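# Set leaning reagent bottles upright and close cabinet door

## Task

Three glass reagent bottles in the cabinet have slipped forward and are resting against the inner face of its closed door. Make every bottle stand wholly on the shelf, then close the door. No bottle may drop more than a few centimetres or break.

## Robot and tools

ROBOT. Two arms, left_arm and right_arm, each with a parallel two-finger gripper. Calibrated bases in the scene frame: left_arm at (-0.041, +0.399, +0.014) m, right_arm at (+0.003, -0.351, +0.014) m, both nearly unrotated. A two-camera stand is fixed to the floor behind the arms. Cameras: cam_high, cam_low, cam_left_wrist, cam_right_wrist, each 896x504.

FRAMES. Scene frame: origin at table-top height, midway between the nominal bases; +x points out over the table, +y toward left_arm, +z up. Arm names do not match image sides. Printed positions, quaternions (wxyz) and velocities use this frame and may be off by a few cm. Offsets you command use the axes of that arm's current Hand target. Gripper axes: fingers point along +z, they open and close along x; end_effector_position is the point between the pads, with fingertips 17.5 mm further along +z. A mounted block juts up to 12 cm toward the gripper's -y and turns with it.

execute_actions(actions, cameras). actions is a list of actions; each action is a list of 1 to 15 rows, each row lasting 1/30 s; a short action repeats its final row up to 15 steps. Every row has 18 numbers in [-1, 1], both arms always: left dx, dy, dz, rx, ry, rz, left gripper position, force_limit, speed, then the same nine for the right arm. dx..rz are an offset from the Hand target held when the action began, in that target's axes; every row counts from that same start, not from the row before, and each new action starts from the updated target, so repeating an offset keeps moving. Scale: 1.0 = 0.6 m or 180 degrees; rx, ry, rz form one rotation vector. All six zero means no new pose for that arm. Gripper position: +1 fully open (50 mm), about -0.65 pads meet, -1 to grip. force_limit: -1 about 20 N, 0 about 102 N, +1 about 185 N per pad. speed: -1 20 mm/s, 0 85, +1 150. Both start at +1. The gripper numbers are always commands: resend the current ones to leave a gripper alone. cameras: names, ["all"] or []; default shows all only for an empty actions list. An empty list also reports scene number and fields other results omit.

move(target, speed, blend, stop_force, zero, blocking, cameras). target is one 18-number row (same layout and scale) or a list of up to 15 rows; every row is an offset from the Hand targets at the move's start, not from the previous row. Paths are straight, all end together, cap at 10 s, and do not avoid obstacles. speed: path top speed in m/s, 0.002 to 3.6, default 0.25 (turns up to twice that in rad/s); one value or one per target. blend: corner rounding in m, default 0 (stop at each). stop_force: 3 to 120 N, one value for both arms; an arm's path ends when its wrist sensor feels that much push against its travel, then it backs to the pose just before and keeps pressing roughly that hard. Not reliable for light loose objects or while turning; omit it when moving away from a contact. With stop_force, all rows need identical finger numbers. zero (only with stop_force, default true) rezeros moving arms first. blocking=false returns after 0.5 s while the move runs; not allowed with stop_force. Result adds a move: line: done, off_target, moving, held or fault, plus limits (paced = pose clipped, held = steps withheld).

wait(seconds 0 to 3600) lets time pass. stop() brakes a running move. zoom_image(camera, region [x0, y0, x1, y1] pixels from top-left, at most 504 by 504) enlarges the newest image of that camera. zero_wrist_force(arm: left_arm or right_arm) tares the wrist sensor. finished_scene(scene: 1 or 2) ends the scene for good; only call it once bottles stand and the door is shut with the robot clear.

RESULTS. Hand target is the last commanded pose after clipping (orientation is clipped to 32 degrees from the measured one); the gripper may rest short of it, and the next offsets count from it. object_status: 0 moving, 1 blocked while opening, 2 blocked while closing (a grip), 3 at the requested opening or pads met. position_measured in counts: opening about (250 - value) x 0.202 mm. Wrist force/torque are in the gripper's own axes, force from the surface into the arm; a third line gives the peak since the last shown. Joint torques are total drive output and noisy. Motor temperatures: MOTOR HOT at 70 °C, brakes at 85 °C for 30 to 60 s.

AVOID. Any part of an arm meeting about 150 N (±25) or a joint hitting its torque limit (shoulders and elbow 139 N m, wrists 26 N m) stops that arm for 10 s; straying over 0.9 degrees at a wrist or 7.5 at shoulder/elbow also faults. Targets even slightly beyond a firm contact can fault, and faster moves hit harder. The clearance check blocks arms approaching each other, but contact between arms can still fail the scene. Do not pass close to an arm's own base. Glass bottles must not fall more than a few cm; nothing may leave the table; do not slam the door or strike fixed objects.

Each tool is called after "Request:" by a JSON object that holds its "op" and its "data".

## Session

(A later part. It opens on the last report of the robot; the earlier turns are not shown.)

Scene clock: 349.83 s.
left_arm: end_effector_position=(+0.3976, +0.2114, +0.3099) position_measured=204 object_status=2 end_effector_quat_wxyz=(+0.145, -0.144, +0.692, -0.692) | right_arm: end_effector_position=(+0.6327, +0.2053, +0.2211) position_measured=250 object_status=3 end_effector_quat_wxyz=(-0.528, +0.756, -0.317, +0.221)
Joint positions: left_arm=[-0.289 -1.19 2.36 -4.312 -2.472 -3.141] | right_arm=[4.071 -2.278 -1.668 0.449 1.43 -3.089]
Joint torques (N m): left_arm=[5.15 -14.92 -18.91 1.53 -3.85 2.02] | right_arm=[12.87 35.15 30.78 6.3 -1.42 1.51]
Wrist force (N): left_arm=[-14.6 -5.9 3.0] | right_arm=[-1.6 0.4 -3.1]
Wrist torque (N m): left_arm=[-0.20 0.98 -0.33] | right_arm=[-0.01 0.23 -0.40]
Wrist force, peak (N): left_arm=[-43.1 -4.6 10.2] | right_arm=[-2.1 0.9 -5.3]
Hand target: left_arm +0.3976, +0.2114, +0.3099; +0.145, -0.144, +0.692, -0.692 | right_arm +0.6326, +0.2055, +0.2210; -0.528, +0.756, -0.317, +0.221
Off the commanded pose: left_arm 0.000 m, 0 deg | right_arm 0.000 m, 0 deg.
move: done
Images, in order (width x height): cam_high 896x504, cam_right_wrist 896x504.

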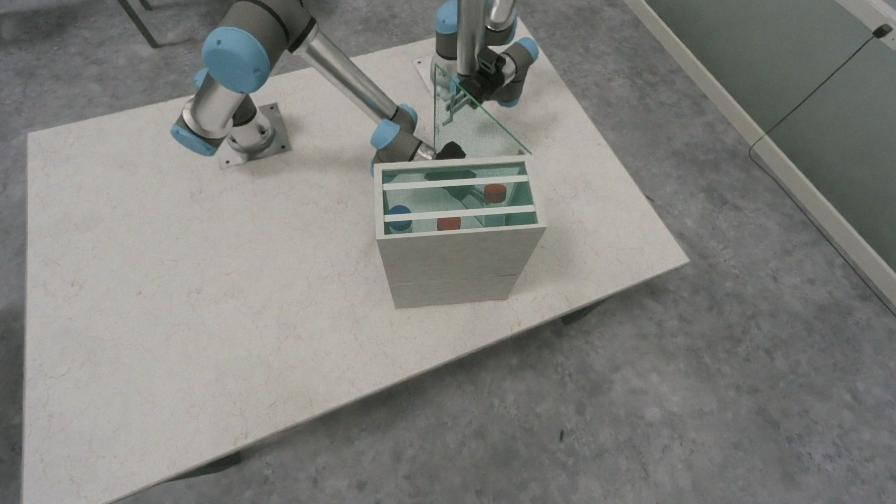

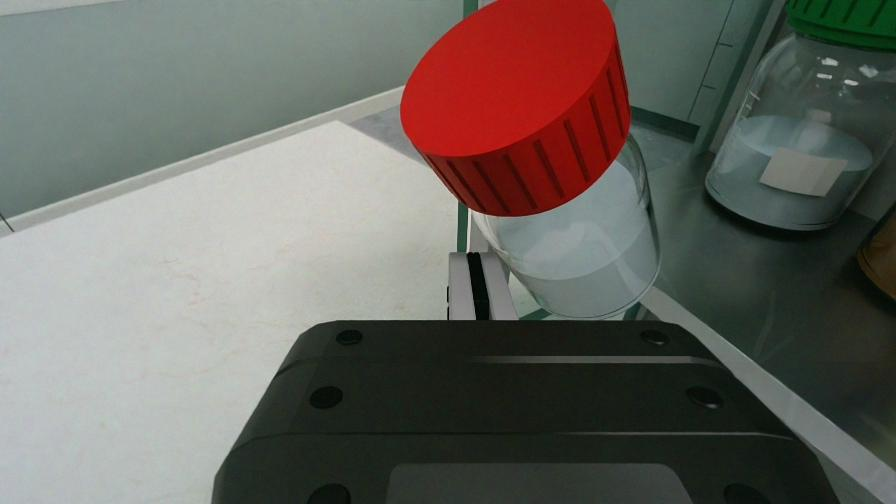

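Request:
{"op": "move", "data": {"target": [[0,0,0,0,0,0,-1,-0.8,-0.5,0.0165,-0.0086,0.0091,0,0,0,-1,-1,0],[0,0,0,0,0,0,-1,-0.8,-0.5,0.0338,-0.023,0.0145,0,0,0,-1,-1,0]], "speed": 0.03, "blend": [0.003,0], "cameras": ["cam_right_wrist","cam_high"]}}

Request:
{"op": "zoom_image", "data": {"camera": "cam_high", "region": [450, 150, 550, 240]}}

Request:
{"op": "zoom_image", "data": {"camera": "cam_right_wrist", "region": [320, 0, 700, 330]}}

Scene clock: 351.97 s.
left_arm: end_effector_position=(+0.3976, +0.2114, +0.3099) position_measured=204 object_status=2 end_effector_quat_wxyz=(+0.145, -0.144, +0.692, -0.692) | right_arm: end_effector_position=(+0.6560, +0.2001, +0.2309) position_measured=250 object_status=3 end_effector_quat_wxyz=(-0.528, +0.756, -0.317, +0.221)
Joint positions: left_arm=[-0.289 -1.19 2.36 -4.312 -2.472 -3.141] | right_arm=[4.035 -2.288 -1.615 0.407 1.464 -3.102]
Joint torques (N m): left_arm=[5.09 -15.61 -18.41 1.33 -3.59 2.21] | right_arm=[-12.26 35.65 32.23 0.89 1.1 -1.65]
Wrist force (N): left_arm=[-14.2 -5.9 3.4] | right_arm=[-2.1 0.1 -3.7]
Wrist torque (N m): left_arm=[-0.19 0.92 -0.33] | right_arm=[0.02 0.22 -0.28]
Wrist force, peak (N): left_arm=[-14.7 -6.5 3.4] | right_arm=[-3.0 0.4 -3.9]
Hand target: left_arm +0.3976, +0.2114, +0.3099; +0.145, -0.144, +0.692, -0.692 | right_arm +0.6561, +0.2001, +0.2310; -0.528, +0.756, -0.317, +0.221
Off the commanded pose: left_arm 0.000 m, 0 deg | right_arm 0.000 m, 0 deg.
move: done
Images, in order (width x height): cam_high 896x504, cam_right_wrist 896x504.

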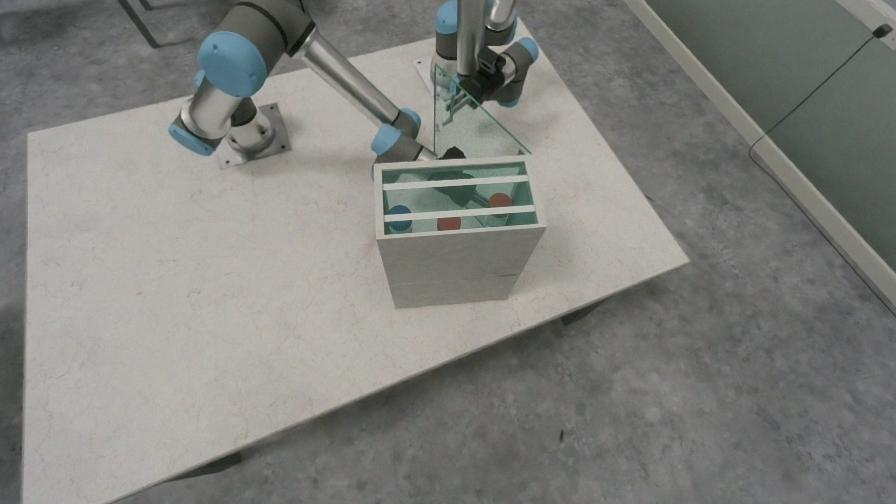

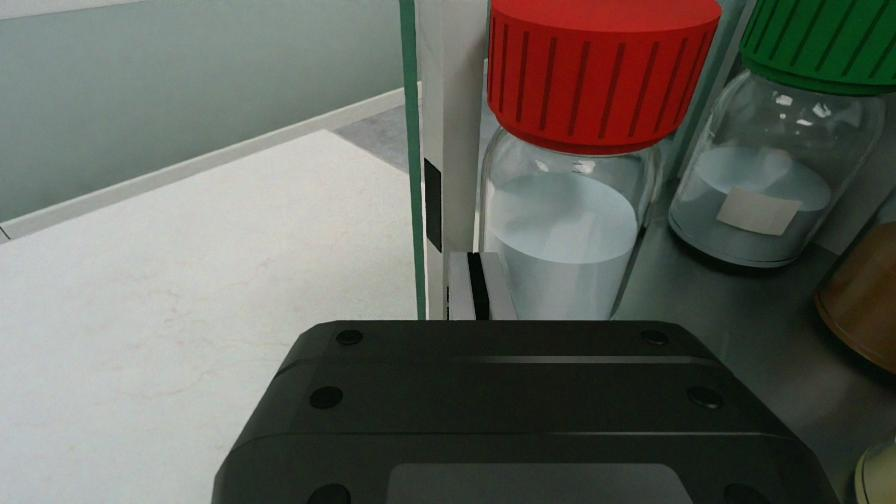

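Scaled by 5.040.

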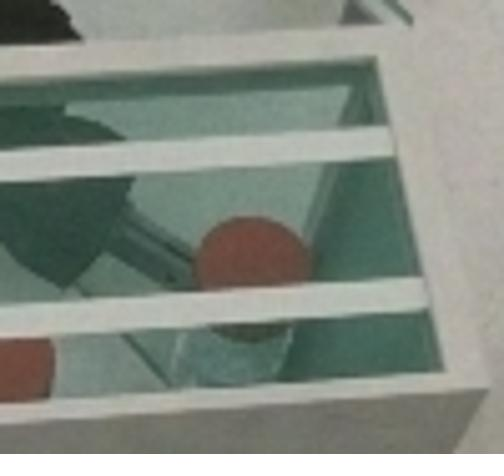

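Scaled by 1.326.

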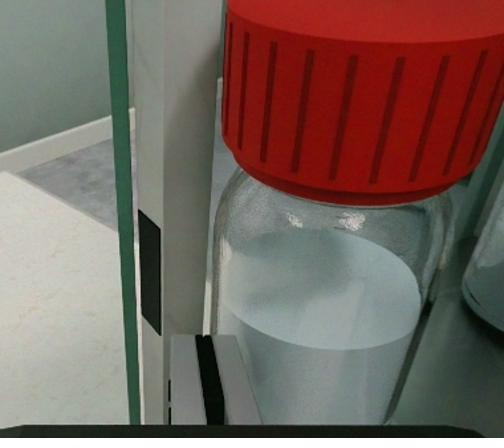

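Request:
{"op": "move", "data": {"target": [0,0,0,0,0,0,-1,-0.8,-0.5,0.0433,-0.0086,0.0235,0,0,0,-1,-1,0], "speed": 0.03, "cameras": ["cam_right_wrist","cam_high"]}}

Request:
{"op": "zoom_image", "data": {"camera": "cam_high", "region": [450, 150, 550, 240]}}

Request:
{"op": "zoom_image", "data": {"camera": "cam_right_wrist", "region": [320, 0, 700, 330]}}

Scene clock: 353.93 s.
left_arm: end_effector_position=(+0.3976, +0.2114, +0.3099) position_measured=204 object_status=2 end_effector_quat_wxyz=(+0.145, -0.144, +0.692, -0.692) | right_arm: end_effector_position=(+0.6849, +0.1921, +0.2309) position_measured=250 object_status=3 end_effector_quat_wxyz=(-0.528, +0.756, -0.317, +0.221)
Joint positions: left_arm=[-0.289 -1.19 2.36 -4.312 -2.472 -3.141] | right_arm=[3.99 -2.32 -1.551 0.376 1.506 -3.117]
Joint torques (N m): left_arm=[4.82 -15.7 -18.56 1.38 -3.62 1.97] | right_arm=[-12.4 37.96 30.76 1.07 0.78 -1.73]
Wrist force (N): left_arm=[-14.3 -5.9 2.8] | right_arm=[-2.1 -0.1 -3.8]
Wrist torque (N m): left_arm=[-0.20 0.93 -0.33] | right_arm=[0.00 0.23 -0.28]
Wrist force, peak (N): left_arm=[-14.7 -6.3 3.4] | right_arm=[-2.7 -0.1 -3.8]
Hand target: left_arm +0.3976, +0.2114, +0.3099; +0.145, -0.144, +0.692, -0.692 | right_arm +0.6850, +0.1920, +0.2309; -0.528, +0.756, -0.317, +0.221
Off the commanded pose: left_arm 0.000 m, 0 deg | right_arm 0.000 m, 0 deg.
move: done
Images, in order (width x height): cam_high 896x504, cam_right_wrist 896x504.

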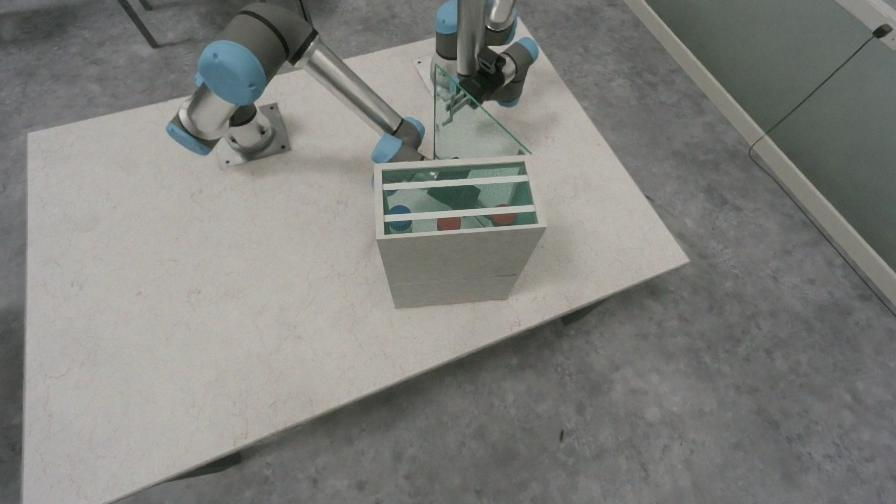

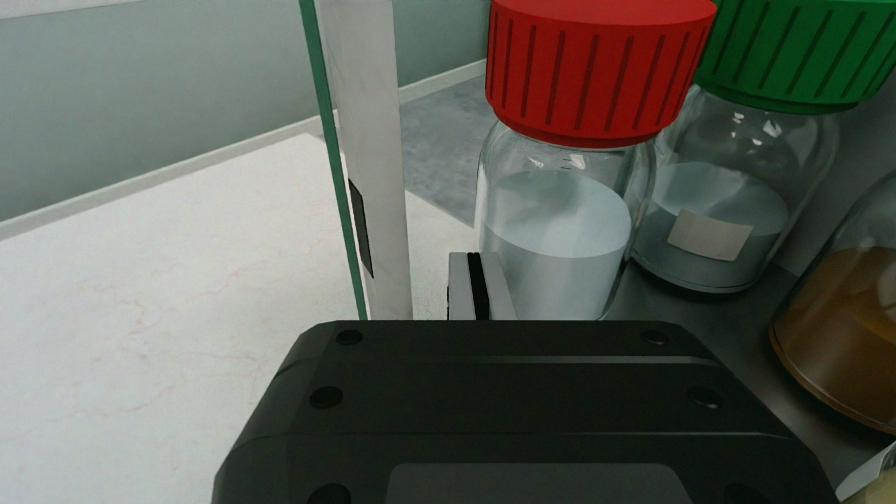

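Scaled by 5.040.

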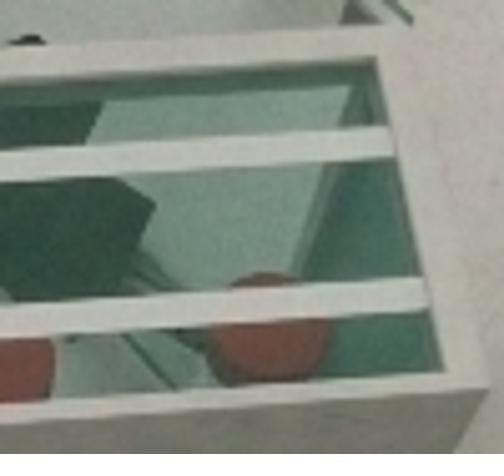

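Scaled by 1.326.

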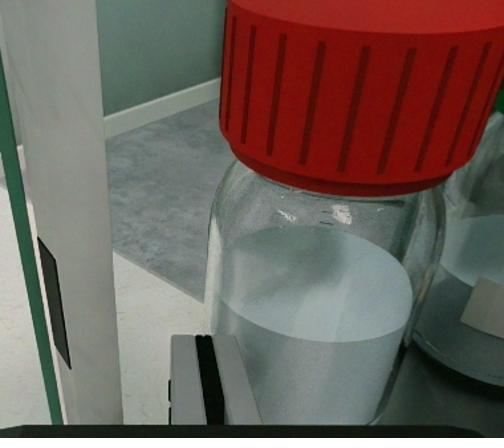

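Request:
{"op": "move", "data": {"target": [[-0.0128,0,-0.0419,0,0.025,0,-1,-0.8,-0.5,0,0,0,0,0,0,-1,-1,0],[-0.0128,0,-0.0419,0,0.025,0,-1,-0.8,-0.5,0.0209,-0.0041,0.0114,0,0,0,-1,-1,0]], "speed": [0.06,0.03], "cameras": ["cam_right_wrist","cam_high"]}}

Request:
{"op": "zoom_image", "data": {"camera": "cam_high", "region": [360, 140, 560, 250]}}

Scene clock: 356.47 s.
left_arm: end_effector_position=(+0.3946, +0.2375, +0.3099) position_measured=204 object_status=2 end_effector_quat_wxyz=(+0.118, -0.117, +0.697, -0.697) | right_arm: end_effector_position=(+0.6988, +0.1882, +0.2309) position_measured=250 object_status=3 end_effector_quat_wxyz=(-0.528, +0.756, -0.317, +0.221)
Joint positions: left_arm=[-0.178 -1.159 2.296 -4.279 -2.662 -3.14] | right_arm=[3.969 -2.337 -1.518 0.36 1.526 -3.124]
Joint torques (N m): left_arm=[4.22 -17.87 -17.17 0.99 -5.15 2.21] | right_arm=[-12.2 38.89 30.74 0.84 1.2 -1.69]
Wrist force (N): left_arm=[-20.6 -7.2 5.3] | right_arm=[-2.1 -0.1 -3.5]
Wrist torque (N m): left_arm=[-0.25 0.91 -0.33] | right_arm=[-0.01 0.23 -0.29]
Wrist force, peak (N): left_arm=[-21.0 -7.6 5.4] | right_arm=[-2.1 -0.3 -4.0]
Hand target: left_arm +0.3946, +0.2375, +0.3099; +0.118, -0.117, +0.697, -0.697 | right_arm +0.6990, +0.1882, +0.2309; -0.528, +0.756, -0.317, +0.221
Off the commanded pose: left_arm 0.000 m, 0 deg | right_arm 0.000 m, 0 deg.
move: done
Images, in order (width x height): cam_high 896x504, cam_right_wrist 896x504.

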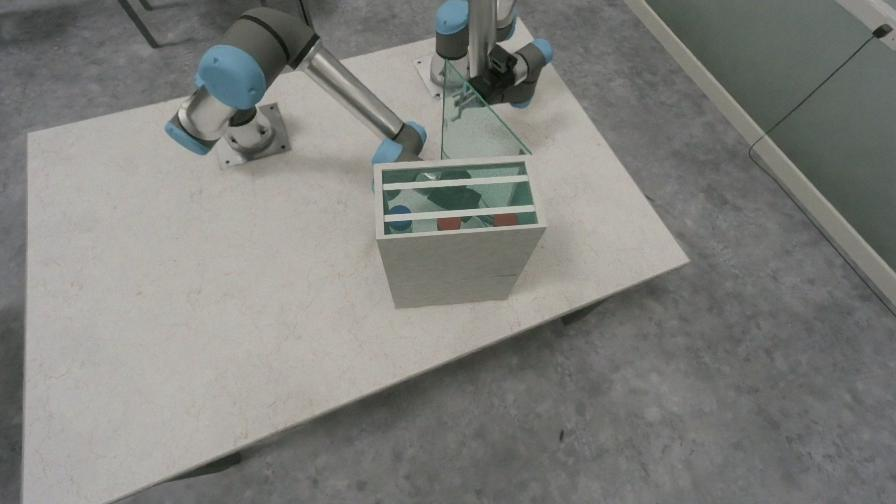

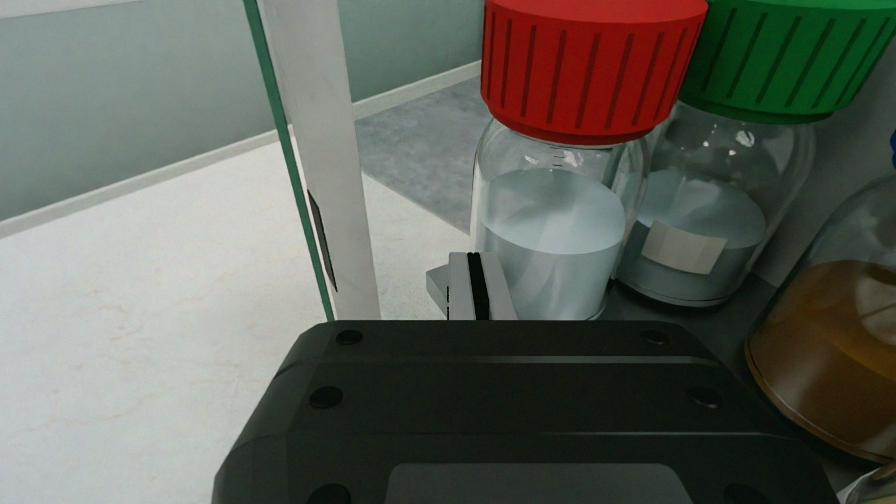

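Scaled by 2.520.

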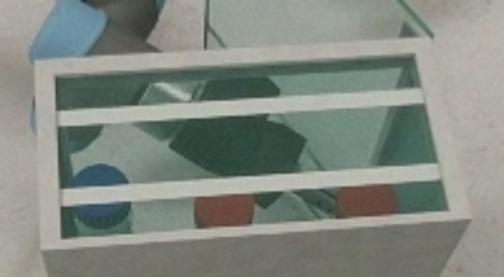

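Request:
{"op": "move", "data": {"target": [[0,0,0,0,0,0,-1,-0.8,-0.5,-0.0282,0.0056,-0.0153,0,0,0,-1,-1,0],[0,0,0,0,0,0,-1,-0.8,-0.5,-0.0243,0.0394,-0.1084,0,0.0627,0.0228,-1,-1,0],[0,0,0,0,0,0,-1,-0.8,-0.5,0.0668,0.0619,-0.1701,0,0.1305,0.0475,-1,-1,0],[0,0,0,0,0,0,-1,-0.8,-0.5,0.0878,0.0578,-0.1589,0,0.1305,0.0475,-1,-1,0]], "speed": [0.06,0.15,0.12,0.03], "blend": [0.005,0.015,0.003,0], "cameras": ["cam_right_wrist","cam_high"]}}

Request:
{"op": "zoom_image", "data": {"camera": "cam_high", "region": [360, 140, 560, 250]}}

Scene clock: 361.83 s.
left_arm: end_effector_position=(+0.3946, +0.2375, +0.3099) position_measured=204 object_status=2 end_effector_quat_wxyz=(+0.118, -0.117, +0.697, -0.697) | right_arm: end_effector_position=(+0.6634, +0.0795, +0.2312) position_measured=250 object_status=3 end_effector_quat_wxyz=(-0.467, +0.670, -0.473, +0.331)
Joint positions: left_arm=[-0.178 -1.159 2.296 -4.279 -2.662 -3.14] | right_arm=[4.068 -2.178 -1.822 0.443 1.027 -2.918]
Joint torques (N m): left_arm=[4.29 -18.32 -16.83 0.81 -5.22 2.39] | right_arm=[-13.2 31.66 31 0.67 0.65 -1.66]
Wrist force (N): left_arm=[-20.8 -7.2 5.3] | right_arm=[-1.8 0.3 -3.6]
Wrist torque (N m): left_arm=[-0.25 0.93 -0.34] | right_arm=[0.07 0.21 -0.26]
Wrist force, peak (N): left_arm=[-21.4 -7.2 5.2] | right_arm=[-2.3 0.0 -3.8]
Hand target: left_arm +0.3946, +0.2375, +0.3099; +0.118, -0.117, +0.697, -0.697 | right_arm +0.6635, +0.0795, +0.2312; -0.467, +0.670, -0.473, +0.331
Off the commanded pose: left_arm 0.000 m, 0 deg | right_arm 0.000 m, 0 deg.
move: done
Images, in order (width x height): cam_high 896x504, cam_right_wrist 896x504.

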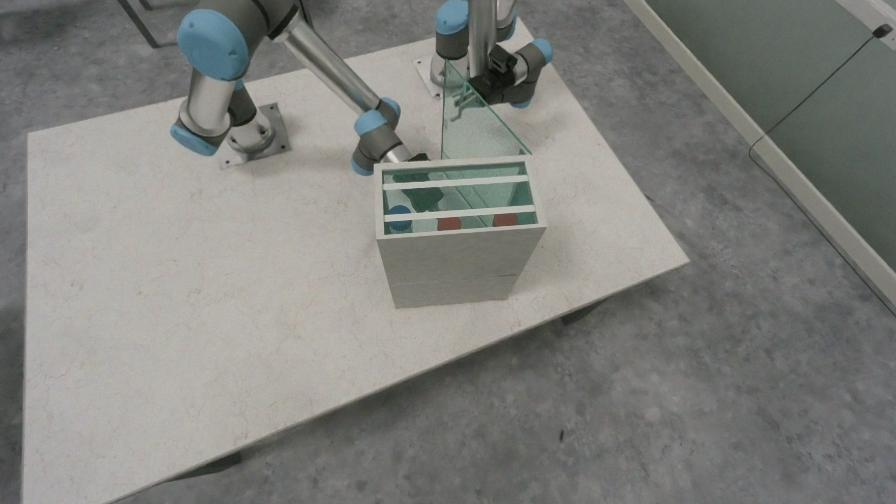

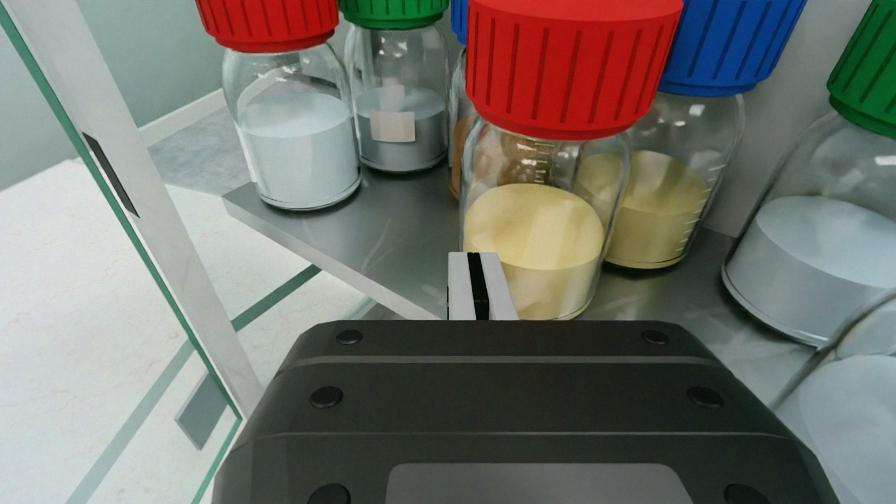

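Scaled by 2.520.

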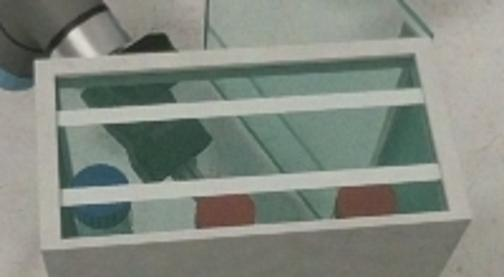

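Request:
{"op": "zoom_image", "data": {"camera": "cam_right_wrist", "region": [180, 120, 680, 330]}}

Scaled by 1.008.

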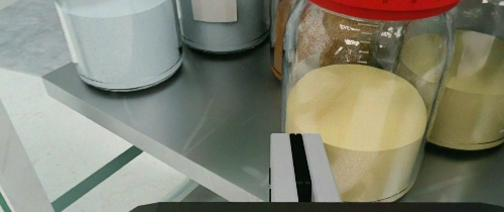

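Request:
{"op": "move", "data": {"target": [[0,0,0,0,0,0,-1,-0.8,-0.5,-0.0282,0.0138,-0.0379,0,0,0,-1,-1,0],[0,0,0,0,0,0,-1,-0.8,-0.5,0.0799,0.0521,-0.1432,0,0.1567,0.057,-1,-1,0],[0,0,0,0,0,0,-1,-0.8,-0.5,0.1219,0.0316,-0.0868,0,0.1567,0.057,-1,-1,0]], "speed": [0.08,0.12,0.03], "blend": [0.005,0.003,0], "cameras": ["cam_right_wrist"]}}

Scene clock: 367.23 s.
left_arm: end_effector_position=(+0.3946, +0.2375, +0.3099) position_measured=204 object_status=2 end_effector_quat_wxyz=(+0.118, -0.117, +0.697, -0.697) | right_arm: end_effector_position=(+0.6356, -0.0079, +0.2314) position_measured=250 object_status=3 end_effector_quat_wxyz=(+0.365, -0.525, +0.630, -0.441)
Joint positions: left_arm=[-0.178 -1.159 2.296 -4.279 -2.662 -3.14] | right_arm=[4.166 -2.082 -1.916 0.058 0.501 -2.411]
Joint torques (N m): left_arm=[3.91 -18.55 -17.1 0.8 -5.28 2.24] | right_arm=[-13.07 25.1 29.44 5.95 -0.4 -1.92]
Wrist force (N): left_arm=[-21.1 -7.3 5.0] | right_arm=[-1.8 0.0 -3.8]
Wrist torque (N m): left_arm=[-0.26 0.98 -0.33] | right_arm=[0.01 0.24 -0.25]
Wrist force, peak (N): left_arm=[-21.3 -7.3 5.1] | right_arm=[-1.9 0.4 -3.9]
Hand target: left_arm +0.3946, +0.2375, +0.3099; +0.118, -0.117, +0.697, -0.697 | right_arm +0.6357, -0.0079, +0.2314; +0.365, -0.525, +0.630, -0.441
Off the commanded pose: left_arm 0.000 m, 0 deg | right_arm 0.000 m, 0 deg.
move: done

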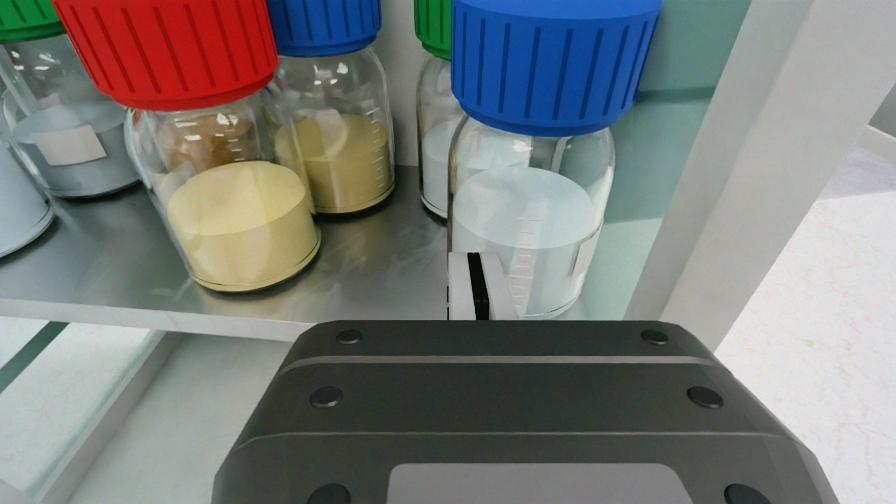

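Request:
{"op": "move", "data": {"target": [0,0,0,0,0,0,-1,-0.8,-0.5,0,0.0285,-0.0783,0,0,0,-1,-1,0], "speed": 0.15, "cameras": ["cam_right_wrist"]}}

Request:
{"op": "zoom_image", "data": {"camera": "cam_right_wrist", "region": [400, 60, 700, 330]}}

Request:
{"op": "zoom_image", "data": {"camera": "cam_right_wrist", "region": [0, 60, 400, 330]}}

Scene clock: 368.87 s.
left_arm: end_effector_position=(+0.3946, +0.2375, +0.3099) position_measured=204 object_status=2 end_effector_quat_wxyz=(+0.118, -0.117, +0.697, -0.697) | right_arm: end_effector_position=(+0.5866, +0.0012, +0.2315) position_measured=250 object_status=3 end_effector_quat_wxyz=(+0.365, -0.525, +0.630, -0.441)
Joint positions: left_arm=[-0.178 -1.159 2.296 -4.279 -2.662 -3.14] | right_arm=[4.257 -2.002 -2.017 -0.057 0.442 -2.259]
Joint torques (N m): left_arm=[4.04 -17.48 -15.89 0.73 -5.29 2.28] | right_arm=[12.67 51.4 9.34 0.74 -2.65 1.57]
Wrist force (N): left_arm=[-20.8 -6.9 5.4] | right_arm=[-1.5 0.3 -2.8]
Wrist torque (N m): left_arm=[-0.20 0.93 -0.33] | right_arm=[0.03 0.28 -0.42]
Wrist force, peak (N): left_arm=[-21.3 -7.0 5.3] | right_arm=[-2.1 0.2 -4.0]
Hand target: left_arm +0.3946, +0.2375, +0.3099; +0.118, -0.117, +0.697, -0.697 | right_arm +0.5865, +0.0012, +0.2315; +0.365, -0.525, +0.630, -0.441
Off the commanded pose: left_arm 0.000 m, 0 deg | right_arm 0.000 m, 0 deg.
move: done

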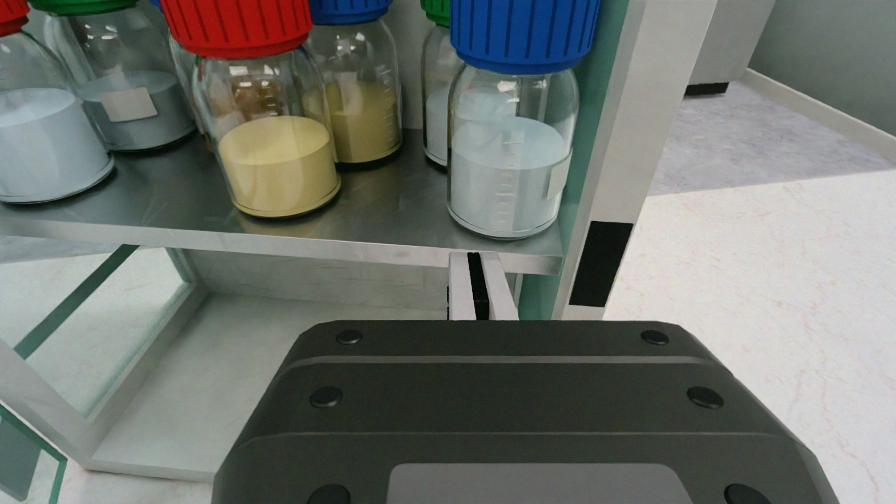

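Scaled by 1.680.

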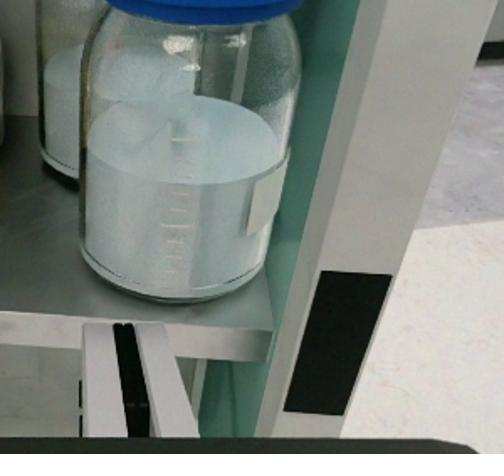

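Scaled by 1.260.

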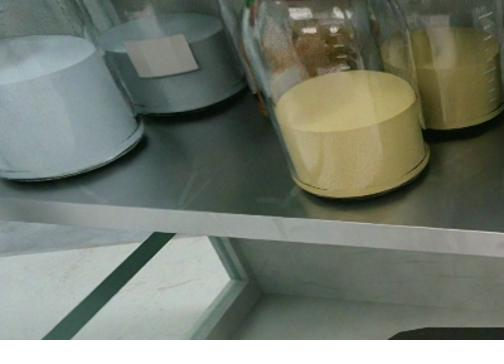

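Request:
{"op": "move", "data": {"target": [[0.0144,0,0.0862,0,-0.05,0,-1,-0.8,-0.5,0.2727,0.0473,-0.13,0,-0.235,-0.0855,-1,-1,0],[0.0142,0,0.1742,0,-0.1,0,-1,-0.8,-0.5,0.2727,0.0473,-0.13,0,-0.235,-0.0855,-1,-1,0],[-0.0019,0,0.2608,0,-0.15,0,-1,-0.8,-0.5,0.2727,0.0473,-0.13,0,-0.235,-0.0855,-1,-1,0],[-0.0239,0,0.3237,0,-0.1875,0,-1,-0.8,-0.5,0.2727,0.0473,-0.13,0,-0.235,-0.0855,-1,-1,0],[-0.055,0,0.3823,0,-0.225,0,-1,-0.8,-0.5,0.2727,0.0473,-0.13,0,-0.235,-0.0855,-1,-1,0],[-0.0855,0,0.426,0,-0.255,0,-1,-0.8,-0.5,0.2727,0.0473,-0.13,0,-0.235,-0.0855,-1,-1,0],[-0.1205,0,0.466,0,-0.285,0,-1,-0.8,-0.5,0.2727,0.0473,-0.13,0,-0.235,-0.0855,-1,-1,0]], "speed": [0.25,0.12,0.12,0.12,0.12,0.1,0.08], "blend": [0.01,0.01,0.01,0.01,0.01,0.01,0], "cameras": ["cam_right_wrist","cam_high"]}}

Request:
{"op": "zoom_image", "data": {"camera": "cam_high", "region": [360, 140, 560, 250]}}

Scene clock: 376.50 s.
left_arm: end_effector_position=(+0.5544, -0.0029, +0.3100) position_measured=204 object_status=2 end_effector_quat_wxyz=(+0.408, -0.407, +0.578, -0.578) | right_arm: end_effector_position=(+0.4750, -0.1445, +0.2320) position_measured=250 object_status=3 end_effector_quat_wxyz=(-0.507, +0.726, -0.382, +0.266)
Joint positions: left_arm=[-1.05 -0.996 1.966 -4.112 -0.895 -3.14] | right_arm=[3.888 -1.747 -2.607 0.857 1.438 -3.092]
Joint torques (N m): left_arm=[-0.03 -29.66 -25.47 0.59 4.11 1.11] | right_arm=[-12.02 3.82 22.52 6.13 1.25 -1.65]
Wrist force (N): left_arm=[4.4 -1.5 -1.1] | right_arm=[-1.3 0.2 -3.0]
Wrist torque (N m): left_arm=[-0.10 0.76 -0.33] | right_arm=[0.01 0.22 -0.26]
Wrist force, peak (N): left_arm=[36.8 -7.5 -10.1] | right_arm=[-0.8 0.4 -3.8]
Hand target: left_arm +0.5544, -0.0030, +0.3100; +0.408, -0.407, +0.578, -0.578 | right_arm +0.4750, -0.1445, +0.2320; -0.507, +0.726, -0.382, +0.266
Off the commanded pose: left_arm 0.000 m, 0 deg | right_arm 0.000 m, 0 deg.
move: done
Images, in order (width x height): cam_high 896x504, cam_right_wrist 896x504.

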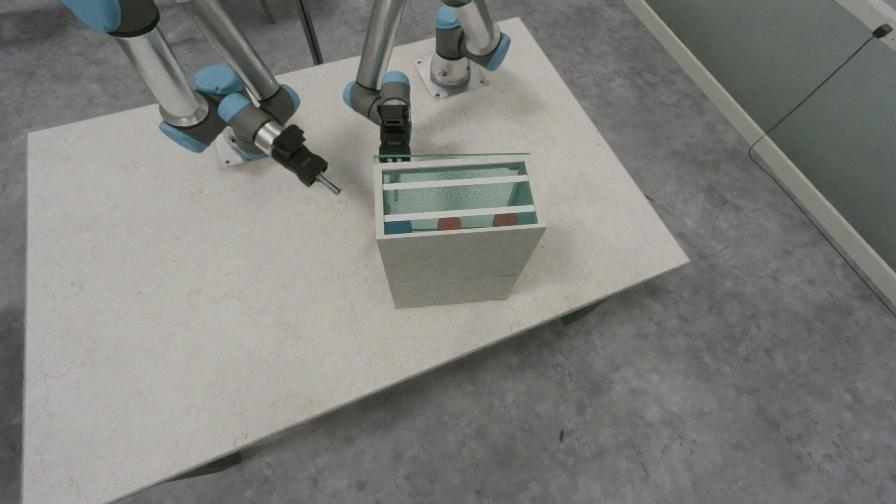

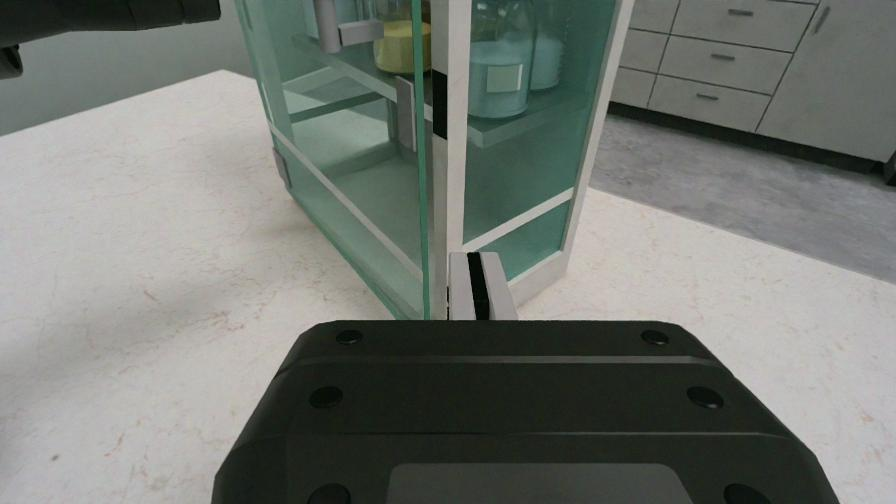

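Scaled by 2.520.

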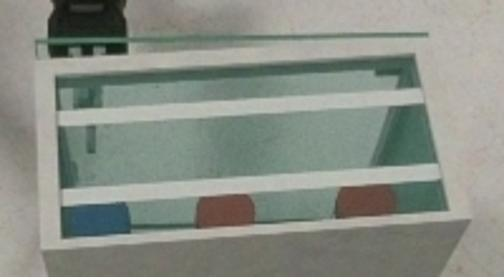

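Request:
{"op": "move", "data": {"target": [0.0018,0,0.0217,0,-0.0128,0,-1,-0.8,-0.5,0,0,0,0,0,0,-1,-1,0], "speed": 0.04}}

Request:
{"op": "move", "data": {"target": [0,0,0.01,0,0,0,-1,-0.8,-0.5,0,0,0,0,0,0,-1,-1,0], "speed": 0.015, "stop_force": 14}}

Scene clock: 377.90 s.
left_arm: end_effector_position=(+0.5663, -0.0084, +0.3100) position_measured=204 object_status=2 end_effector_quat_wxyz=(+0.420, -0.419, +0.569, -0.570) | right_arm: end_effector_position=(+0.4750, -0.1445, +0.2320) position_measured=250 object_status=3 end_effector_quat_wxyz=(-0.507, +0.726, -0.382, +0.266)
Joint positions: left_arm=[-1.051 -0.971 1.914 -4.086 -0.853 -3.14] | right_arm=[3.888 -1.747 -2.607 0.857 1.438 -3.092]
Joint torques (N m): left_arm=[5.11 -31.38 -23.03 0.13 6.01 -0.16] | right_arm=[-11.58 3.58 21.98 6.16 1.31 -1.61]
Wrist force (N): left_arm=[12.1 -2.7 5.1] | right_arm=[-1.3 0.0 -3.0]
Wrist torque (N m): left_arm=[-0.10 0.88 -0.33] | right_arm=[-0.01 0.21 -0.25]
Wrist force, peak (N): left_arm=[12.5 -2.5 5.3] | right_arm=[-1.5 0.1 -3.3]
Hand target: left_arm +0.5663, -0.0084, +0.3100; +0.420, -0.419, +0.569, -0.570 | right_arm +0.4750, -0.1445, +0.2320; -0.507, +0.726, -0.382, +0.266
Off the commanded pose: left_arm 0.000 m, 0 deg | right_arm 0.000 m, 0 deg.
move: done

Scene clock: 379.20 s.
left_arm: end_effector_position=(+0.5678, -0.0089, +0.3100) position_measured=204 object_status=2 end_effector_quat_wxyz=(+0.420, -0.419, +0.569, -0.570) | right_arm: end_effector_position=(+0.4750, -0.1445, +0.2320) position_measured=250 object_status=3 end_effector_quat_wxyz=(-0.507, +0.726, -0.382, +0.266)
Joint positions: left_arm=[-1.049 -0.969 1.91 -4.084 -0.855 -3.14] | right_arm=[3.888 -1.747 -2.607 0.857 1.438 -3.092]
Joint torques (N m): left_arm=[7.74 -55.12 -0.98 -4.71 6.28 -0.11] | right_arm=[-11.92 3.38 22.46 6.2 1.17 -1.57]
Wrist force (N): left_arm=[12.8 -3.4 -7.5] | right_arm=[-1.6 0.1 -3.0]
Wrist torque (N m): left_arm=[-0.11 0.95 -0.33] | right_arm=[0.00 0.25 -0.26]
Wrist force, peak (N): left_arm=[12.8 -1.8 -15.7] | right_arm=[-1.6 0.1 -3.2]
Hand target: left_arm +0.5678, -0.0089, +0.3100; +0.420, -0.419, +0.569, -0.570 (not the last commanded pose) | right_arm +0.4750, -0.1445, +0.2320; -0.507, +0.726, -0.382, +0.266
Off the commanded pose: left_arm 0.004 m, 0 deg | right_arm 0.000 m, 0 deg.
move: contact (left_arm)

Request:
{"op": "move", "data": {"target": [[0,0,0,0,0,0,0.2,-0.8,-0.5,0,0,0,0,0,0,-1,-1,0],[0,0,-0.2,0,0,0,0.2,-0.8,-0.5,0,0,0,0,0,0,-1,-1,0]], "speed": 0.12, "cameras": ["cam_right_wrist","cam_high","cam_left_wrist"]}}

Request:
{"op": "zoom_image", "data": {"camera": "cam_high", "region": [360, 140, 560, 250]}}

Request:
{"op": "zoom_image", "data": {"camera": "cam_right_wrist", "region": [230, 0, 620, 330]}}

Scene clock: 381.97 s.
left_arm: end_effector_position=(+0.4533, +0.0267, +0.3099) position_measured=123 object_status=3 end_effector_quat_wxyz=(+0.420, -0.419, +0.569, -0.570) | right_arm: end_effector_position=(+0.4750, -0.1445, +0.2320) position_measured=250 object_status=3 end_effector_quat_wxyz=(-0.507, +0.726, -0.382, +0.266)
Joint positions: left_arm=[-1.26 -1.123 2.225 -4.245 -0.644 -3.14] | right_arm=[3.888 -1.747 -2.607 0.857 1.438 -3.092]
Joint torques (N m): left_arm=[-7.03 -46.54 0 -4.51 1.62 2.4] | right_arm=[-12.29 3.44 22.22 6.13 1.23 -1.56]
Wrist force (N): left_arm=[-5.2 0.8 0.1] | right_arm=[-1.3 0.1 -3.1]
Wrist torque (N m): left_arm=[-0.11 0.81 -0.34] | right_arm=[-0.01 0.22 -0.26]
Wrist force, peak (N): left_arm=[12.9 -3.2 -7.5] | right_arm=[-1.7 0.3 -3.1]
Hand target: left_arm +0.4532, +0.0268, +0.3099; +0.420, -0.419, +0.569, -0.570 | right_arm +0.4750, -0.1445, +0.2320; -0.507, +0.726, -0.382, +0.266
Off the commanded pose: left_arm 0.000 m, 0 deg | right_arm 0.000 m, 0 deg.
move: done
Images, in order (width x height): cam_high 896x504, cam_left_wrist 896x504, cam_right_wrist 896x504.

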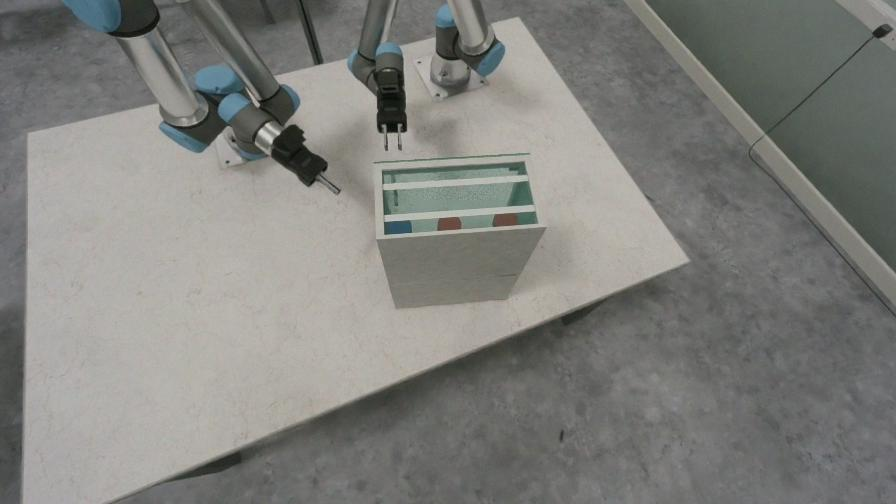

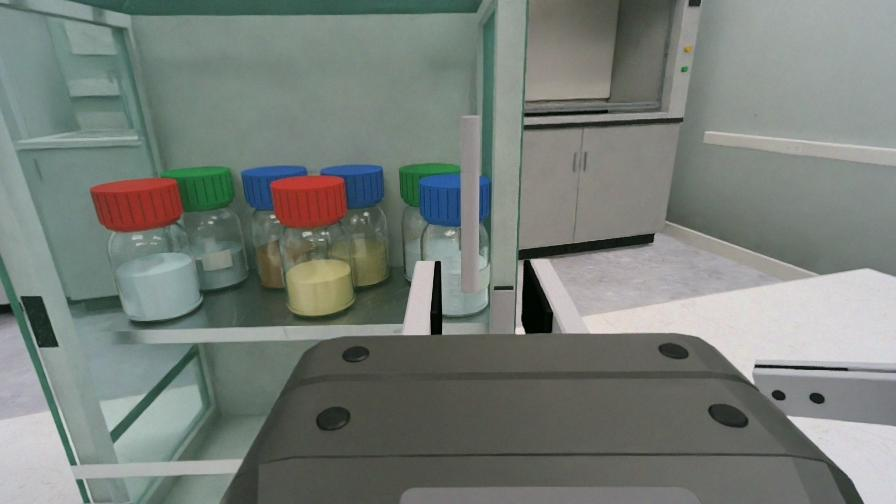

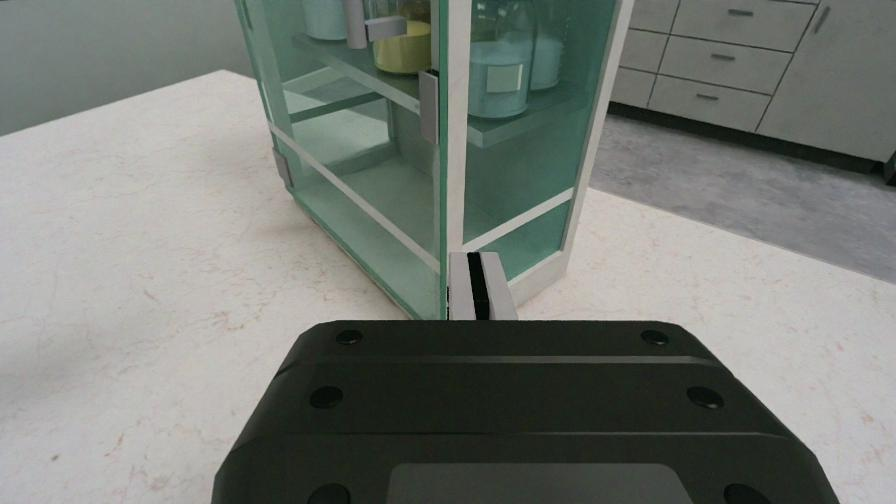

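Scaled by 2.520.

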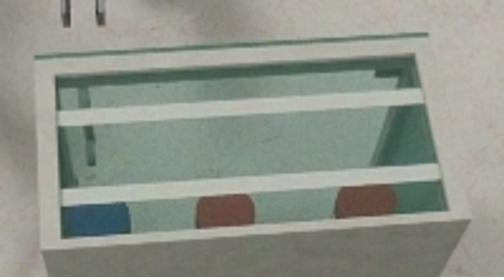

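Scaled by 1.292.

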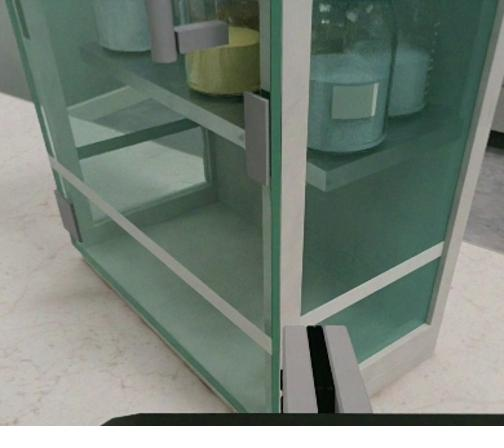

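Request:
{"op": "zoom_image", "data": {"camera": "cam_left_wrist", "region": [60, 200, 400, 370]}}

Scaled by 1.482.

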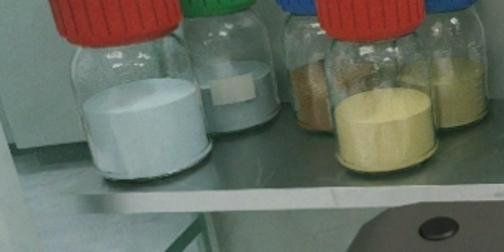

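Request:
{"op": "finished_scene", "data": {"scene": 2}}

The scene is finished: the task was done.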